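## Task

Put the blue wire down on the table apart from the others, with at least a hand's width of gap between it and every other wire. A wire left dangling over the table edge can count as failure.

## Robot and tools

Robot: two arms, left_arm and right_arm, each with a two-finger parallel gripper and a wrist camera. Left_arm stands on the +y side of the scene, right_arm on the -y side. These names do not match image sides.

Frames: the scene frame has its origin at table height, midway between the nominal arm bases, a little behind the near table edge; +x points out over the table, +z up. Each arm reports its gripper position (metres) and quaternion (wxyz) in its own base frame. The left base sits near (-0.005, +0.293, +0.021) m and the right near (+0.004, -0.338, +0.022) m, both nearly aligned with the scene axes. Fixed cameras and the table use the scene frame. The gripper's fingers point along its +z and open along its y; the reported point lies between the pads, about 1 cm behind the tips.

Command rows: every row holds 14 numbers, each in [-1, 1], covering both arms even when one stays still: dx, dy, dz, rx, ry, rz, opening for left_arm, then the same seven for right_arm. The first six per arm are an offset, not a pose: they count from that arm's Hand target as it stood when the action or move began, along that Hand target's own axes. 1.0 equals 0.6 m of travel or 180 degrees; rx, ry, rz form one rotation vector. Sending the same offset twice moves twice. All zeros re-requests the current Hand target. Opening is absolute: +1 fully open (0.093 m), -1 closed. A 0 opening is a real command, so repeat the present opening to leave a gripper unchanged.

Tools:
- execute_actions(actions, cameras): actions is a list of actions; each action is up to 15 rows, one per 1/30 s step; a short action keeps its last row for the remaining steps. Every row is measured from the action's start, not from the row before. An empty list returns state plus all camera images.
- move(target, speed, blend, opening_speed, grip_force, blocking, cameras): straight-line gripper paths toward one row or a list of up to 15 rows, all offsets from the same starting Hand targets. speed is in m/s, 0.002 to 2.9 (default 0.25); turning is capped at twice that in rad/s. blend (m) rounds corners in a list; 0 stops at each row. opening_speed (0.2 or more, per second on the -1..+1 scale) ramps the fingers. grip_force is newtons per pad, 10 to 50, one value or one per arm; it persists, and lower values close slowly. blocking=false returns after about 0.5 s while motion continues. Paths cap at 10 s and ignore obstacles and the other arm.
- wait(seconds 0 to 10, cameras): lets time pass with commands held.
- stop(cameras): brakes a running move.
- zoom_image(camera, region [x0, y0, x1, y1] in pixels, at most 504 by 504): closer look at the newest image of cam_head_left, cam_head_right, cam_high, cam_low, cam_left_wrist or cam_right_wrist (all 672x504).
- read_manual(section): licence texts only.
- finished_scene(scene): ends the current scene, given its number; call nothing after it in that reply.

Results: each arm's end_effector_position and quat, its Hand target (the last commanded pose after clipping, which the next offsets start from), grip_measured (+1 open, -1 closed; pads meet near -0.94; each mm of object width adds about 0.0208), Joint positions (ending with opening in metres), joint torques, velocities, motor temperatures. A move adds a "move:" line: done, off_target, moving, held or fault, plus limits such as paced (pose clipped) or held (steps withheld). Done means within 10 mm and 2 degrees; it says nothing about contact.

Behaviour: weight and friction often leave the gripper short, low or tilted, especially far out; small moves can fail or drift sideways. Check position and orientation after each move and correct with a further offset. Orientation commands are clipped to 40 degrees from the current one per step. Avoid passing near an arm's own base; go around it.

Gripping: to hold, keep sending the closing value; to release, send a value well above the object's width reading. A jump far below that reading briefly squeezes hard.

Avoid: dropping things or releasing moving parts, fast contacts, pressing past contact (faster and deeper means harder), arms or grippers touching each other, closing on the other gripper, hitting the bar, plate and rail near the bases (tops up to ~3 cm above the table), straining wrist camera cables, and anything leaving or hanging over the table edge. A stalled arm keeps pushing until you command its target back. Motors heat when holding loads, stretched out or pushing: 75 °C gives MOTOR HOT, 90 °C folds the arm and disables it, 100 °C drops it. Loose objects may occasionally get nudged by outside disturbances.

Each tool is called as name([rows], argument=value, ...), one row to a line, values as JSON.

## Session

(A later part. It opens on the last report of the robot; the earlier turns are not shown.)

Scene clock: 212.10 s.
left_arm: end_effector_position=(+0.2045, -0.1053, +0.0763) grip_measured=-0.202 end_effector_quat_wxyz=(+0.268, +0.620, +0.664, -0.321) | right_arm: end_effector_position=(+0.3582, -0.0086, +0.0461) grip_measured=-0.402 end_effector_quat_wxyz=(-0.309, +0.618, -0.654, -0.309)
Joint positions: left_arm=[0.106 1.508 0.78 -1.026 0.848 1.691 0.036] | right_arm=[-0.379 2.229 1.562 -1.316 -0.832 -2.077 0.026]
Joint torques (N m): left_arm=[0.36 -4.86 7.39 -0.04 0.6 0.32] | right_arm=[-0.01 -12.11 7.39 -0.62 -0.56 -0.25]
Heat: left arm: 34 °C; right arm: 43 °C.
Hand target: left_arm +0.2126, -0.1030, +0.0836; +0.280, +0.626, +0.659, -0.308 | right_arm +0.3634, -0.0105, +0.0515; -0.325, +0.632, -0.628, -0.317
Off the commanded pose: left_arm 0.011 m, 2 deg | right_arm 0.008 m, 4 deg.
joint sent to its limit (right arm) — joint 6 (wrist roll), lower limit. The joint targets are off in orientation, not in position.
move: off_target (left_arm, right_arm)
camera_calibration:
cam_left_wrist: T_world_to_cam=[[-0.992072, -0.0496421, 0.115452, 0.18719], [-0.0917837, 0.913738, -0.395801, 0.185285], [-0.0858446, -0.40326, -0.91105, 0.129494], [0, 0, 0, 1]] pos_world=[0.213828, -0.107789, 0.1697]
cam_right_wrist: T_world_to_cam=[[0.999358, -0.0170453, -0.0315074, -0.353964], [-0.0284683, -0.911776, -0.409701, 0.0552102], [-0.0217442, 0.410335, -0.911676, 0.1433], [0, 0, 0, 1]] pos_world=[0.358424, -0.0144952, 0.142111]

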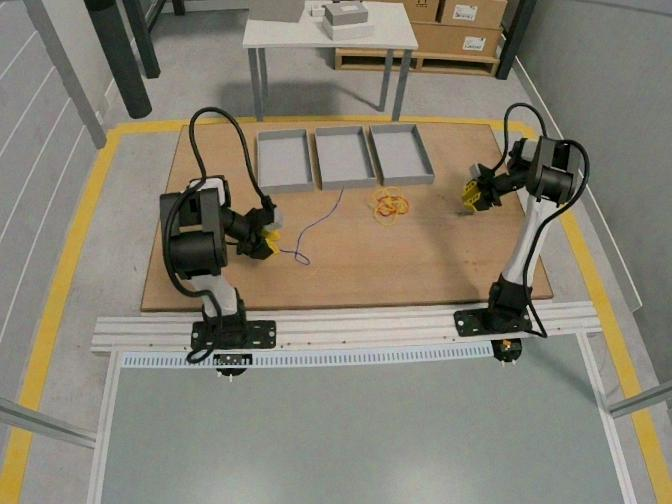

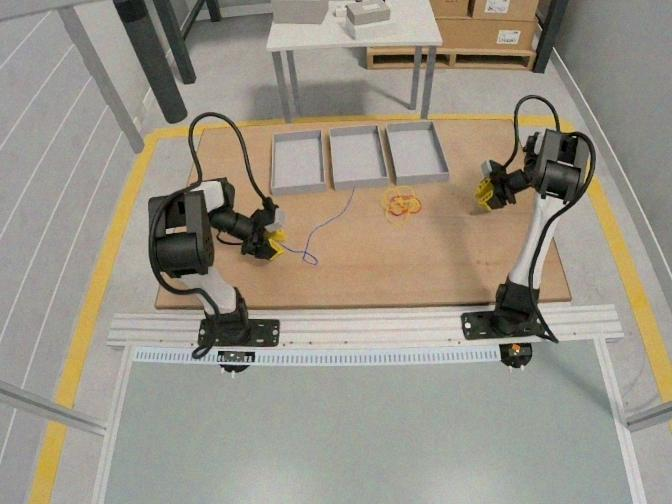

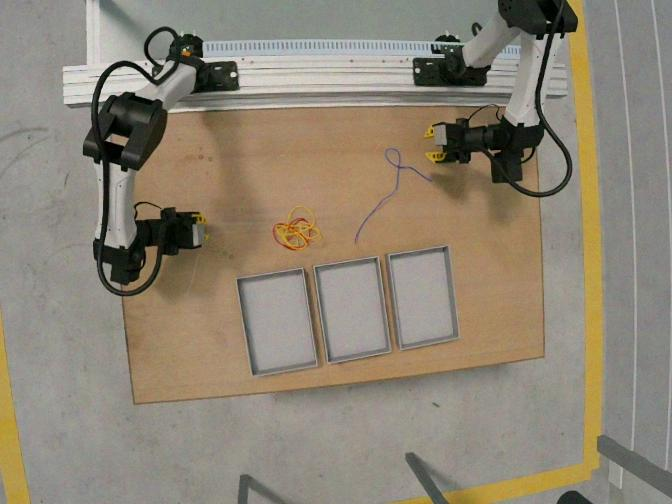

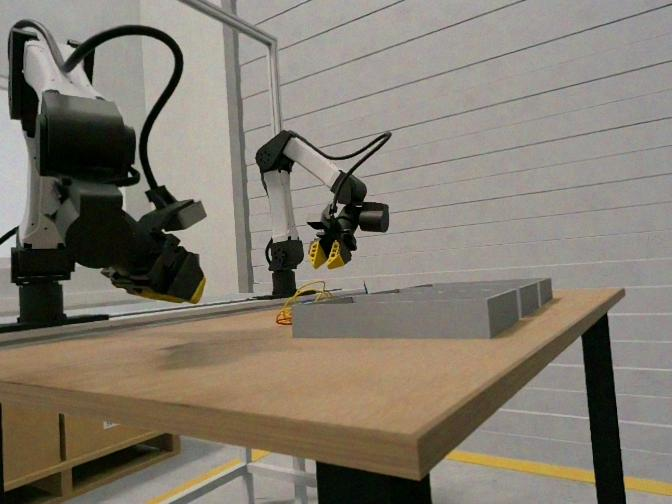

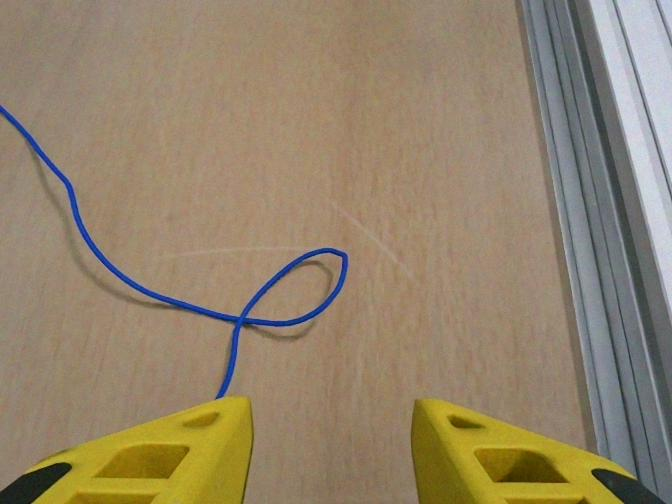

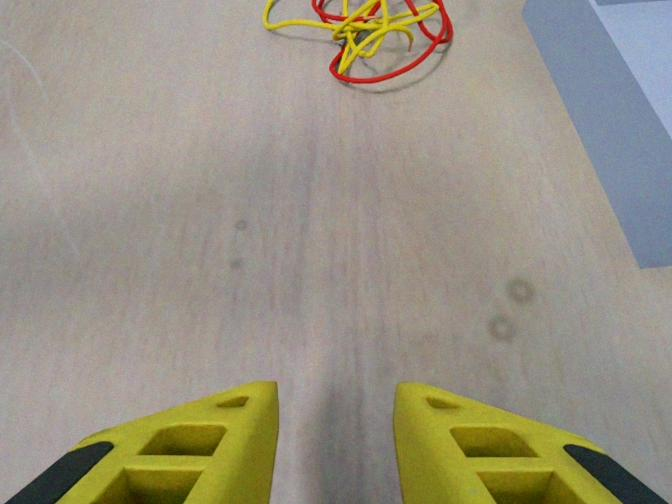

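move(target=[-0.19,0.25,0.145,0,0,0,0,0,0,0,0,0,0,-0.4], speed=0.2, cameras=["cam_high","cam_left_wrist","cam_low","cam_head_left"])

zoom_image(camera="cam_high", region=[270, 120, 470, 270])

Scene clock: 236.50 s.
left_arm: end_effector_position=(+0.3585, -0.2364, +0.1022) grip_measured=-0.002 end_effector_quat_wxyz=(+0.272, +0.623, +0.662, -0.316) | right_arm: end_effector_position=(+0.3581, -0.0086, +0.0461) grip_measured=-0.402 end_effector_quat_wxyz=(-0.309, +0.618, -0.654, -0.309)
Joint positions: left_arm=[-0.29 1.955 1.412 -0.751 0.827 1.098 0.045] | right_arm=[-0.379 2.229 1.562 -1.316 -0.831 -2.077 0.026]
Joint torques (N m): left_arm=[-0.42 -7.53 8.7 0.92 0.49 0.18] | right_arm=[-0.01 -12.15 7.27 -0.57 -0.53 -0.27]
Motor temperatures (°C): left_arm=[22 31 35 24 20 21 21] | right_arm=[19 44 30 27 19 21 19]
Heat: left arm: 35 °C; right arm: 44 °C.
Hand target: left_arm +0.3675, -0.2393, +0.1047; +0.280, +0.626, +0.659, -0.308 | right_arm +0.3634, -0.0105, +0.0515; -0.326, +0.633, -0.628, -0.316
Off the commanded pose: left_arm 0.010 m, 1 deg | right_arm 0.008 m, 4 deg.
joint sent to its limit (right arm) — joint 6 (wrist roll), lower limit. The joint targets are off in orientation, not in position.
move: off_target (right_arm)
camera_calibration:
cam_left_wrist: T_world_to_cam=[[-0.993723, -0.0481567, 0.100978, 0.33286], [-0.0845885, 0.914138, -0.39648, 0.327061], [-0.0732144, -0.402533, -0.912473, 0.109207], [0, 0, 0, 1]] pos_world=[0.366432, -0.23899, 0.19571]
Images, in order (width x height): cam_head_left 672x504, cam_high 672x504, cam_low 672x504, cam_left_wrist 672x504.

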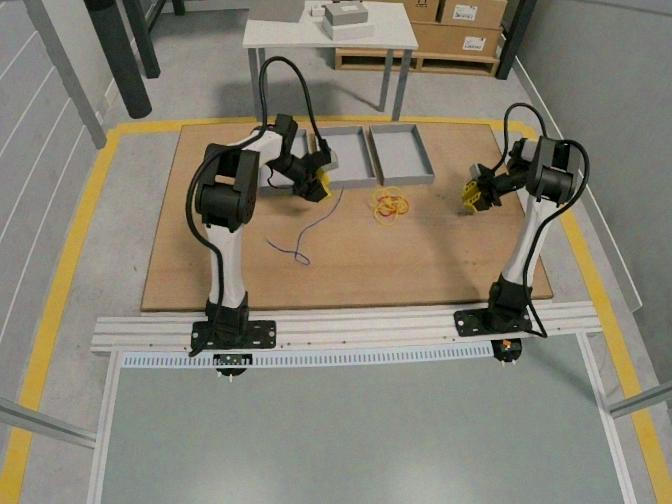

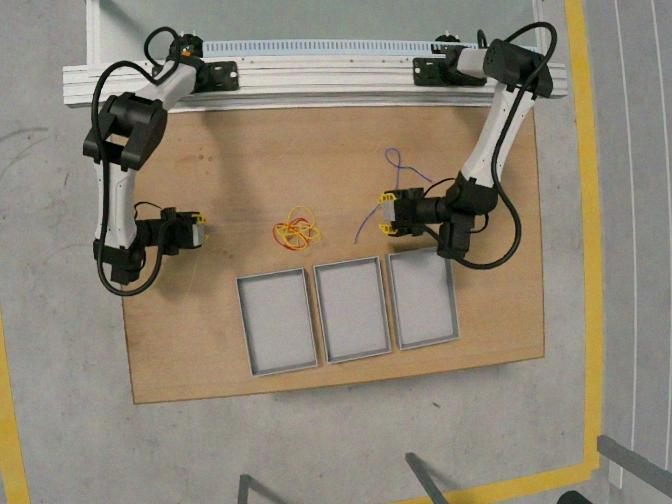

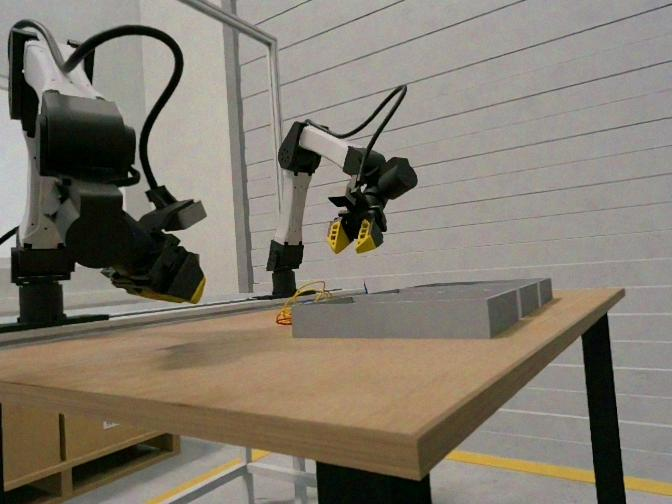

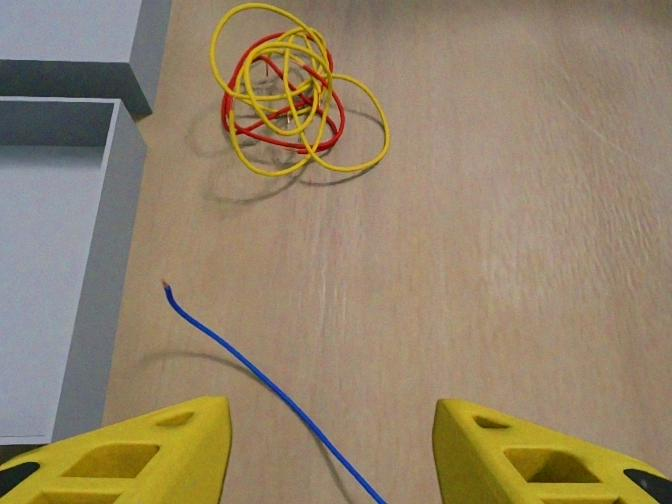

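Scaled by 2.520 from the camera's 672x504 image, which has a finer 960x720 frame.

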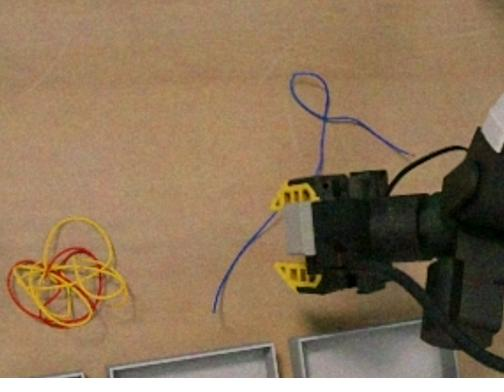

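move([
  [0.118,0.009,0.102,0,0,0,0,0,0,0,0,0,0,-0.4],
  [0.118,0.009,0.102,0,0,0,-1,0,0,0,0,0,0,-0.4],
  [0.225,-0.053,-0.025,0,0,0,-1,0,0,0,0,0,0,-0.4],
], speed=0.12, opening_speed=1.0, cameras=["cam_high","cam_left_wrist","cam_low","cam_head_left"])

zoom_image(camera="cam_high", region=[270, 120, 470, 270])

zoom_image(camera="cam_low", region=[250, 200, 450, 350])

Scene clock: 255.33 s.
left_arm: end_effector_position=(+0.3261, -0.1401, +0.0026) grip_measured=-0.986 end_effector_quat_wxyz=(+0.265, +0.622, +0.668, -0.311) | right_arm: end_effector_position=(+0.3581, -0.0086, +0.0461) grip_measured=-0.402 end_effector_quat_wxyz=(-0.309, +0.618, -0.654, -0.309)
Joint positions: left_arm=[-0.044 2.034 1.102 -0.64 0.842 1.457 0] | right_arm=[-0.379 2.229 1.562 -1.316 -0.831 -2.077 0.026]
Joint torques (N m): left_arm=[0.09 -10.26 4.71 0.28 0.78 0.24] | right_arm=[0.08 -12.14 7.49 -0.63 -0.57 -0.18]
Heat: left arm: 35 °C; right arm: 45 °C.
Hand target: left_arm +0.3280, -0.1408, +0.0142; +0.280, +0.626, +0.659, -0.308 | right_arm +0.3634, -0.0105, +0.0515; -0.326, +0.633, -0.628, -0.316
Off the commanded pose: left_arm 0.012 m, 2 deg | right_arm 0.008 m, 4 deg.
joint sent to its limit (right arm) — joint 6 (wrist roll), lower limit. The joint targets are off in orientation, not in position.
move: off_target (left_arm, right_arm)
camera_calibration:
cam_left_wrist: T_world_to_cam=[[-0.992712, -0.0555695, 0.106938, 0.313998], [-0.0922471, 0.921385, -0.377545, 0.200328], [-0.077551, -0.384658, -0.919796, 0.0586287], [0, 0, 0, 1]] pos_world=[0.334735, -0.144578, 0.095981]
Images, in order (width x height): cam_head_left 672x504, cam_high 672x504, cam_low 672x504, cam_left_wrist 672x504.

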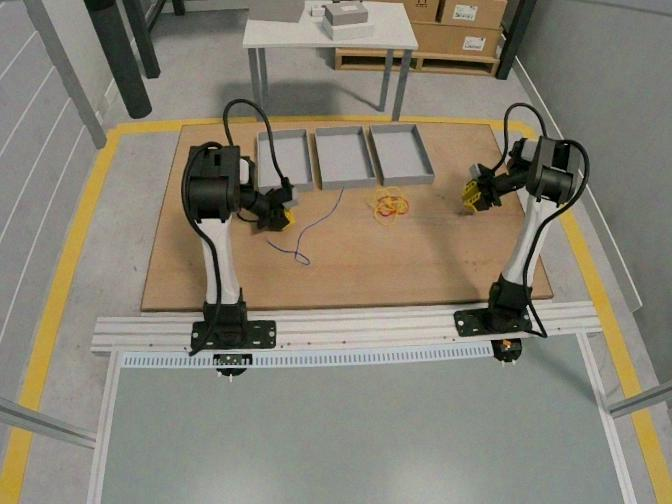

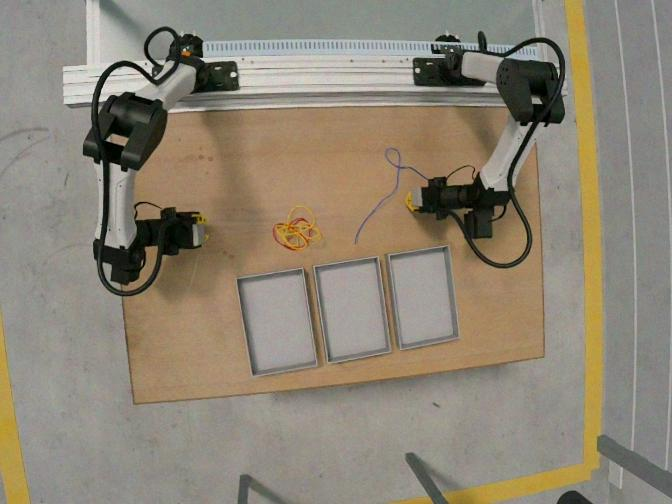

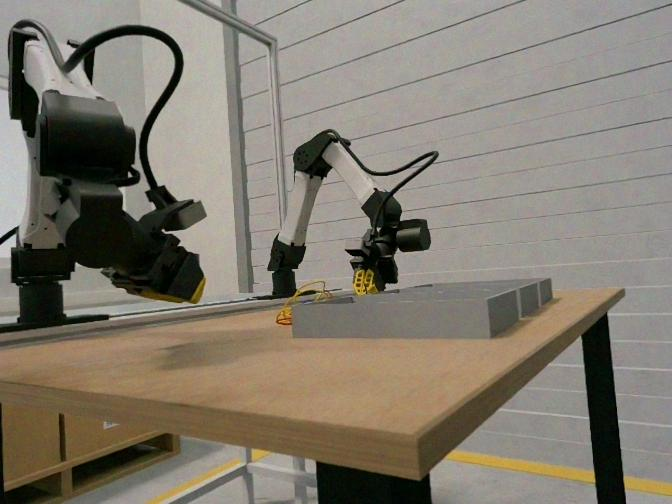

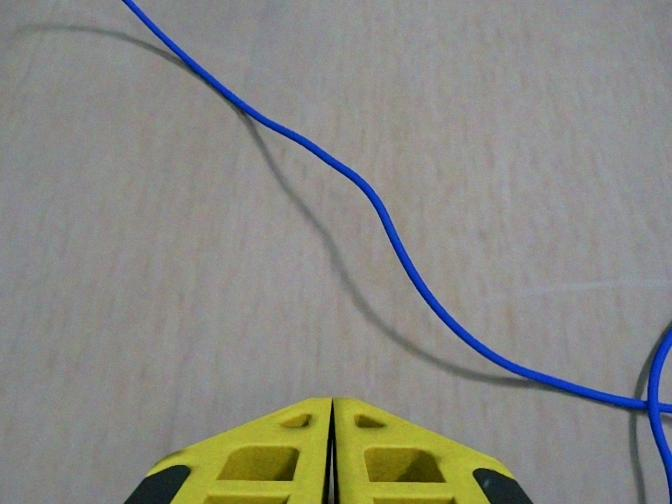

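Scaled by 2.520 from the camera's 672x504 image, which has a finer 960x720 frame.

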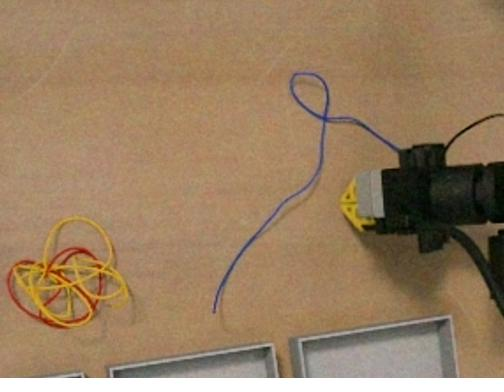

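Scaled by 2.520 from the camera's 672x504 image, which has a finer 960x720 frame.

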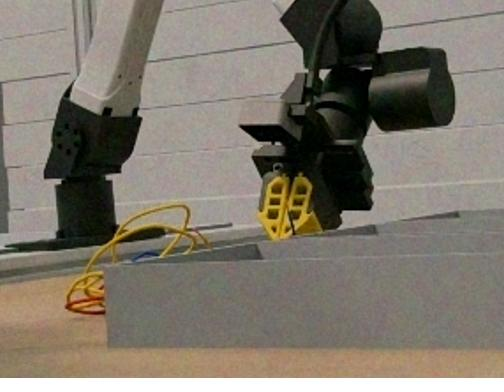

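move([
  [-0.03,0,-0.02,0,0,0,0,0,0,0,0,0,0,-0.4],
  [-0.094,0.04,0.102,0,0,0,0,0,0,0,0,0,0,-0.4],
  [-0.094,0.04,0.102,0,0,0,-1,0,0,0,0,0,0,-0.4],
], speed=0.12, opening_speed=1.0, cameras=["cam_left_wrist"])

Scene clock: 268.37 s.
left_arm: end_effector_position=(+0.3425, -0.2202, +0.0141) grip_measured=-0.986 end_effector_quat_wxyz=(+0.267, +0.621, +0.664, -0.319) | right_arm: end_effector_position=(+0.3581, -0.0086, +0.0461) grip_measured=-0.402 end_effector_quat_wxyz=(-0.309, +0.618, -0.654, -0.309)
Joint positions: left_arm=[-0.26 2.054 1.171 -0.456 0.834 1.141 0] | right_arm=[-0.379 2.229 1.562 -1.316 -0.831 -2.077 0.026]
Joint torques (N m): left_arm=[-0.35 -7.5 7.58 0.97 0.51 0.16] | right_arm=[0.12 -12.19 7.1 -0.63 -0.58 -0.22]
Motor temperatures (°C): left_arm=[22 36 34 24 20 21 21] | right_arm=[19 45 31 27 19 21 19]
Heat: left arm: 36 °C; right arm: 45 °C.
Hand target: left_arm +0.3543, -0.2233, +0.0155; +0.280, +0.626, +0.659, -0.308 | right_arm +0.3634, -0.0105, +0.0515; -0.326, +0.633, -0.628, -0.316
Off the commanded pose: left_arm 0.012 m, 2 deg | right_arm 0.008 m, 4 deg.
joint sent to its limit (right arm) — joint 6 (wrist roll), lower limit. The joint targets are off in orientation, not in position.
move: off_target (left_arm, right_arm); target 3's new opening was sent with left_arm's hand 0.012 m and 2 deg from that target
camera_calibration:
cam_left_wrist: T_world_to_cam=[[-0.992445, -0.0485619, 0.112672, 0.325921], [-0.0893008, 0.915646, -0.391942, 0.277886], [-0.0841339, -0.399042, -0.913065, 0.0386648], [0, 0, 0, 1]] pos_world=[0.351527, -0.223189, 0.107497]
Images, in order (width x height): cam_left_wrist 672x504.

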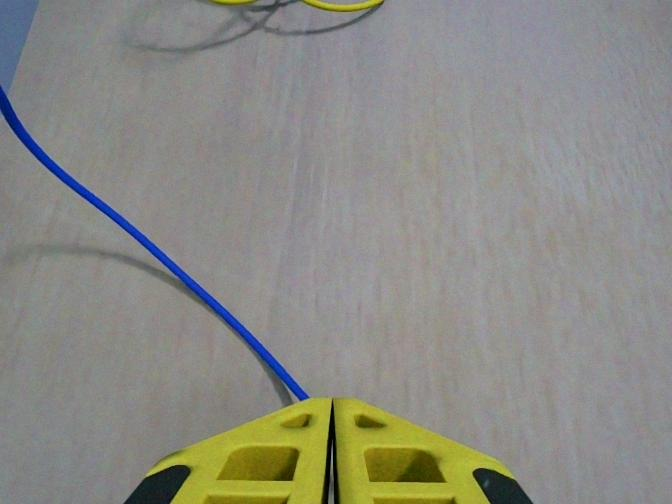

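move([
  [0,0,-0.01,0,0,0,0,0,0,0,0,0,0,-0.4],
  [0.025,0,0.026,0,0,0,0,0,0,0,0,0,0,-0.4],
  [0.025,0,0.026,0,0,0,-1,0,0,0,0,0,0,-0.4],
  [0.127,-0.048,-0.108,0,0,0,-1,0,0,0,0,0,0,-0.4],
], speed=0.12, opening_speed=1.0, cameras=["cam_high","cam_left_wrist","cam_low"])

zoom_image(camera="cam_high", region=[270, 120, 470, 270])

zoom_image(camera="cam_low", region=[250, 200, 450, 350])

Scene clock: 283.30 s.
left_arm: end_effector_position=(+0.3191, -0.1254, -0.0080) grip_measured=-0.986 end_effector_quat_wxyz=(+0.268, +0.621, +0.666, -0.315) | right_arm: end_effector_position=(+0.3581, -0.0086, +0.0461) grip_measured=-0.402 end_effector_quat_wxyz=(-0.309, +0.618, -0.654, -0.309)
Joint positions: left_arm=[0.004 2.055 1.073 -0.645 0.85 1.529 0] | right_arm=[-0.379 2.229 1.562 -1.316 -0.831 -2.077 0.026]
Joint torques (N m): left_arm=[0.03 -9.96 4.75 0.18 0.69 0.32] | right_arm=[0.23 -11.96 7.28 -0.54 -0.54 -0.23]
Heat: left arm: 36 °C; right arm: 46 °C.
Hand target: left_arm +0.3222, -0.1252, +0.0018; +0.280, +0.626, +0.659, -0.308 | right_arm +0.3634, -0.0105, +0.0515; -0.326, +0.633, -0.628, -0.316
Off the commanded pose: left_arm 0.010 m, 2 deg | right_arm 0.008 m, 4 deg.
joint sent to its limit (right arm) — joint 6 (wrist roll), lower limit. The joint targets are off in orientation, not in position.
move: off_target (right_arm)
camera_calibration:
cam_left_wrist: T_world_to_cam=[[-0.992668, -0.0546786, 0.107796, 0.309081], [-0.0925445, 0.917496, -0.386828, 0.181612], [-0.0777514, -0.393968, -0.91583, 0.0529116], [0, 0, 0, 1]] pos_world=[0.327736, -0.128882, 0.0853927]
Images, in order (width x height): cam_high 672x504, cam_low 672x504, cam_left_wrist 672x504.

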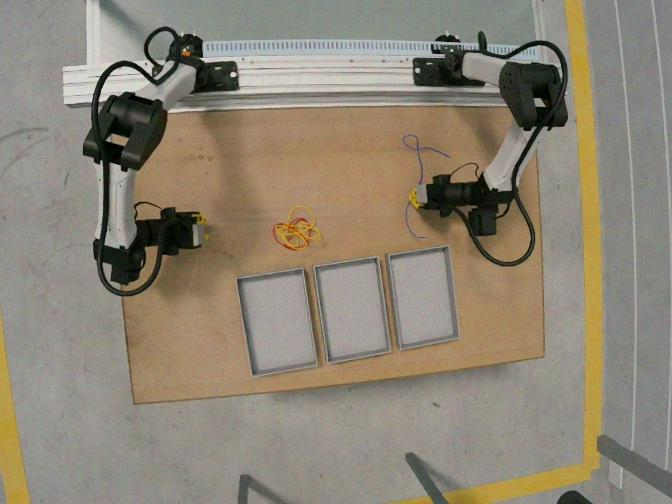

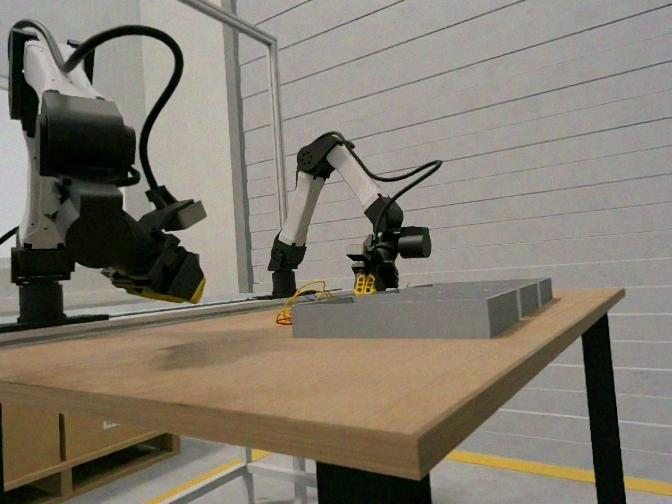

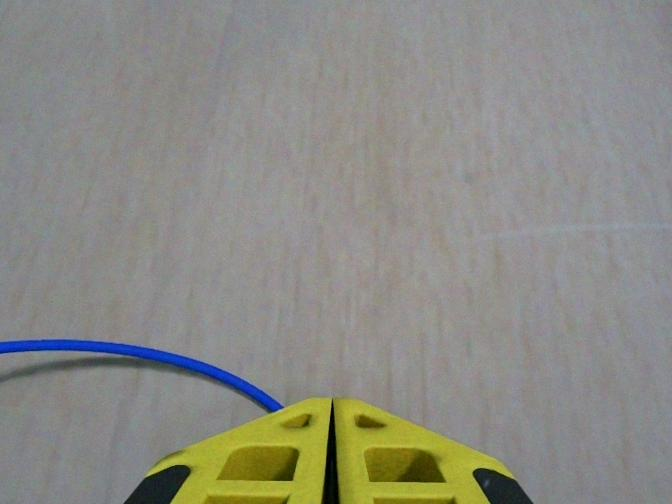

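Scaled by 2.520 from the camera's 672x504 image, which has a finer 960x720 frame.

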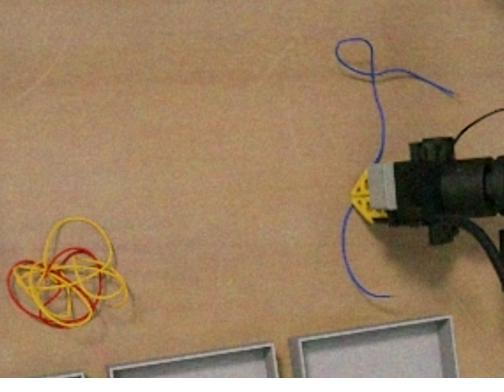

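Scaled by 2.520 from the camera's 672x504 image, which has a finer 960x720 frame.

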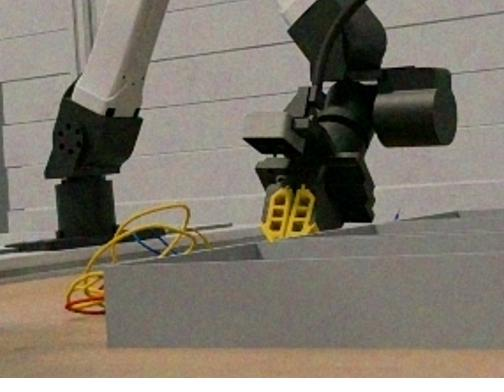

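Great: now about 20 cm away. Release gently and retreat.

move([
  [0,0,0,0,0,0,-0.5,0,0,0,0,0,0,-0.4],
  [0,0,-0.14,0,0,0,-0.5,0,0,0,0,0,0,-0.4],
  [-0.1,0,-0.16,0,0,0,-0.5,0,0,0,0,0,0,-0.4],
], speed=0.12, opening_speed=0.6, cameras=["cam_high","cam_left_wrist","cam_low"])

zoom_image(camera="cam_high", region=[270, 120, 470, 270])

zoom_image(camera="cam_low", region=[250, 200, 450, 350])

Scene clock: 293.40 s.
left_arm: end_effector_position=(+0.3218, -0.0897, +0.0961) grip_measured=-0.502 end_effector_quat_wxyz=(+0.265, +0.622, +0.665, -0.318) | right_arm: end_effector_position=(+0.3581, -0.0086, +0.0461) grip_measured=-0.402 end_effector_quat_wxyz=(-0.309, +0.618, -0.654, -0.309)
Joint positions: left_arm=[0.112 1.906 1.329 -1.184 0.837 1.699 0.021] | right_arm=[-0.379 2.229 1.562 -1.316 -0.831 -2.077 0.026]
Joint torques (N m): left_arm=[-0.46 -9.32 7.45 -0.06 0.72 0.15] | right_arm=[0.17 -12.1 7.27 -0.62 -0.53 -0.2]
Heat: left arm: 38 °C; right arm: 46 °C.
Hand target: left_arm +0.3273, -0.0916, +0.1098; +0.280, +0.626, +0.659, -0.308 | right_arm +0.3634, -0.0105, +0.0515; -0.326, +0.633, -0.628, -0.316
Off the commanded pose: left_arm 0.015 m, 2 deg | right_arm 0.008 m, 4 deg.
joint sent to its limit (right arm) — joint 6 (wrist roll), lower limit. The joint targets are off in orientation, not in position.
move: off_target (left_arm, right_arm)
camera_calibration:
cam_left_wrist: T_world_to_cam=[[-0.992166, -0.0493547, 0.114763, 0.302104], [-0.0903834, 0.917764, -0.386703, 0.188588], [-0.0862398, -0.394047, -0.915035, 0.165164], [0, 0, 0, 1]] pos_world=[0.331026, -0.0930865, 0.189388]
Images, in order (width x height): cam_high 672x504, cam_low 672x504, cam_left_wrist 672x504.

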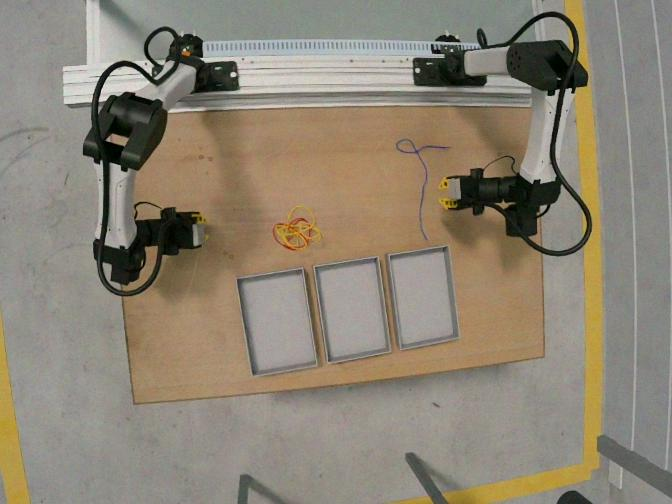

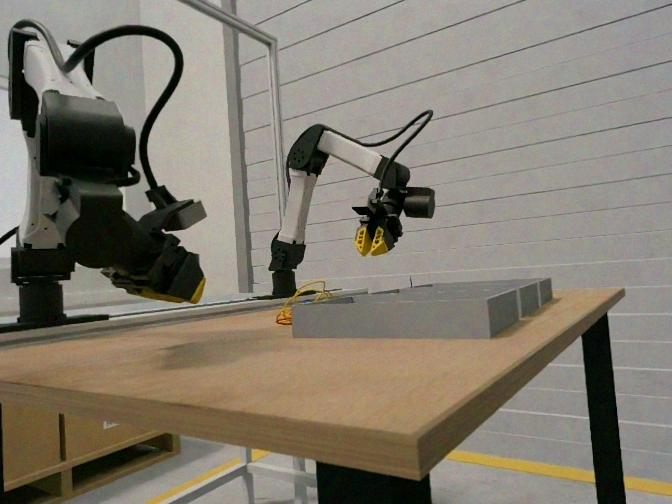

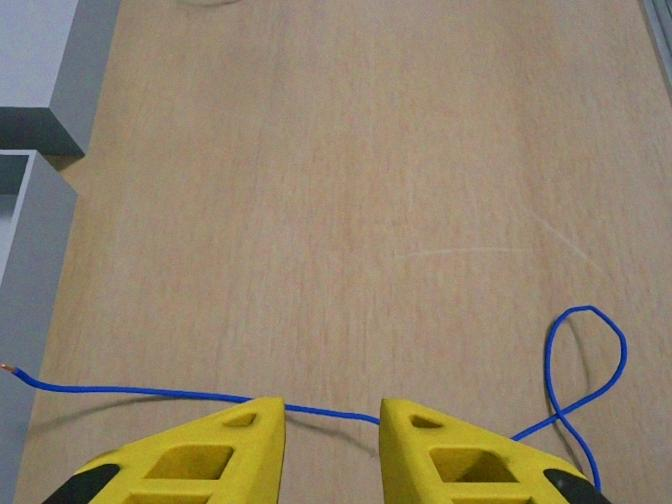

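Scaled by 2.520 from the camera's 672x504 image, which has a finer 960x720 frame.

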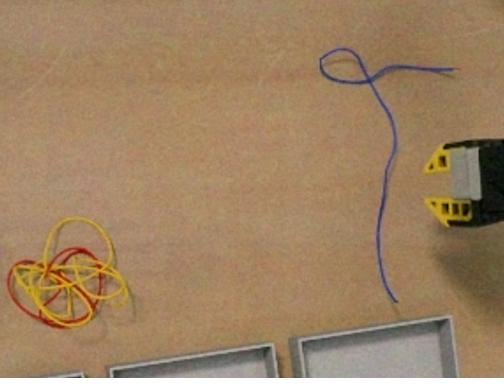

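Scaled by 2.520 from the camera's 672x504 image, which has a finer 960x720 frame.

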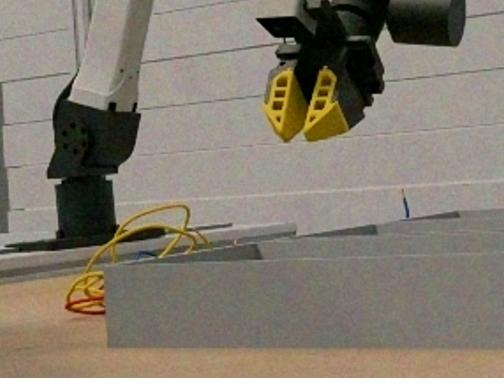

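finished_scene(scene=2)

The scene is finished: the task was done.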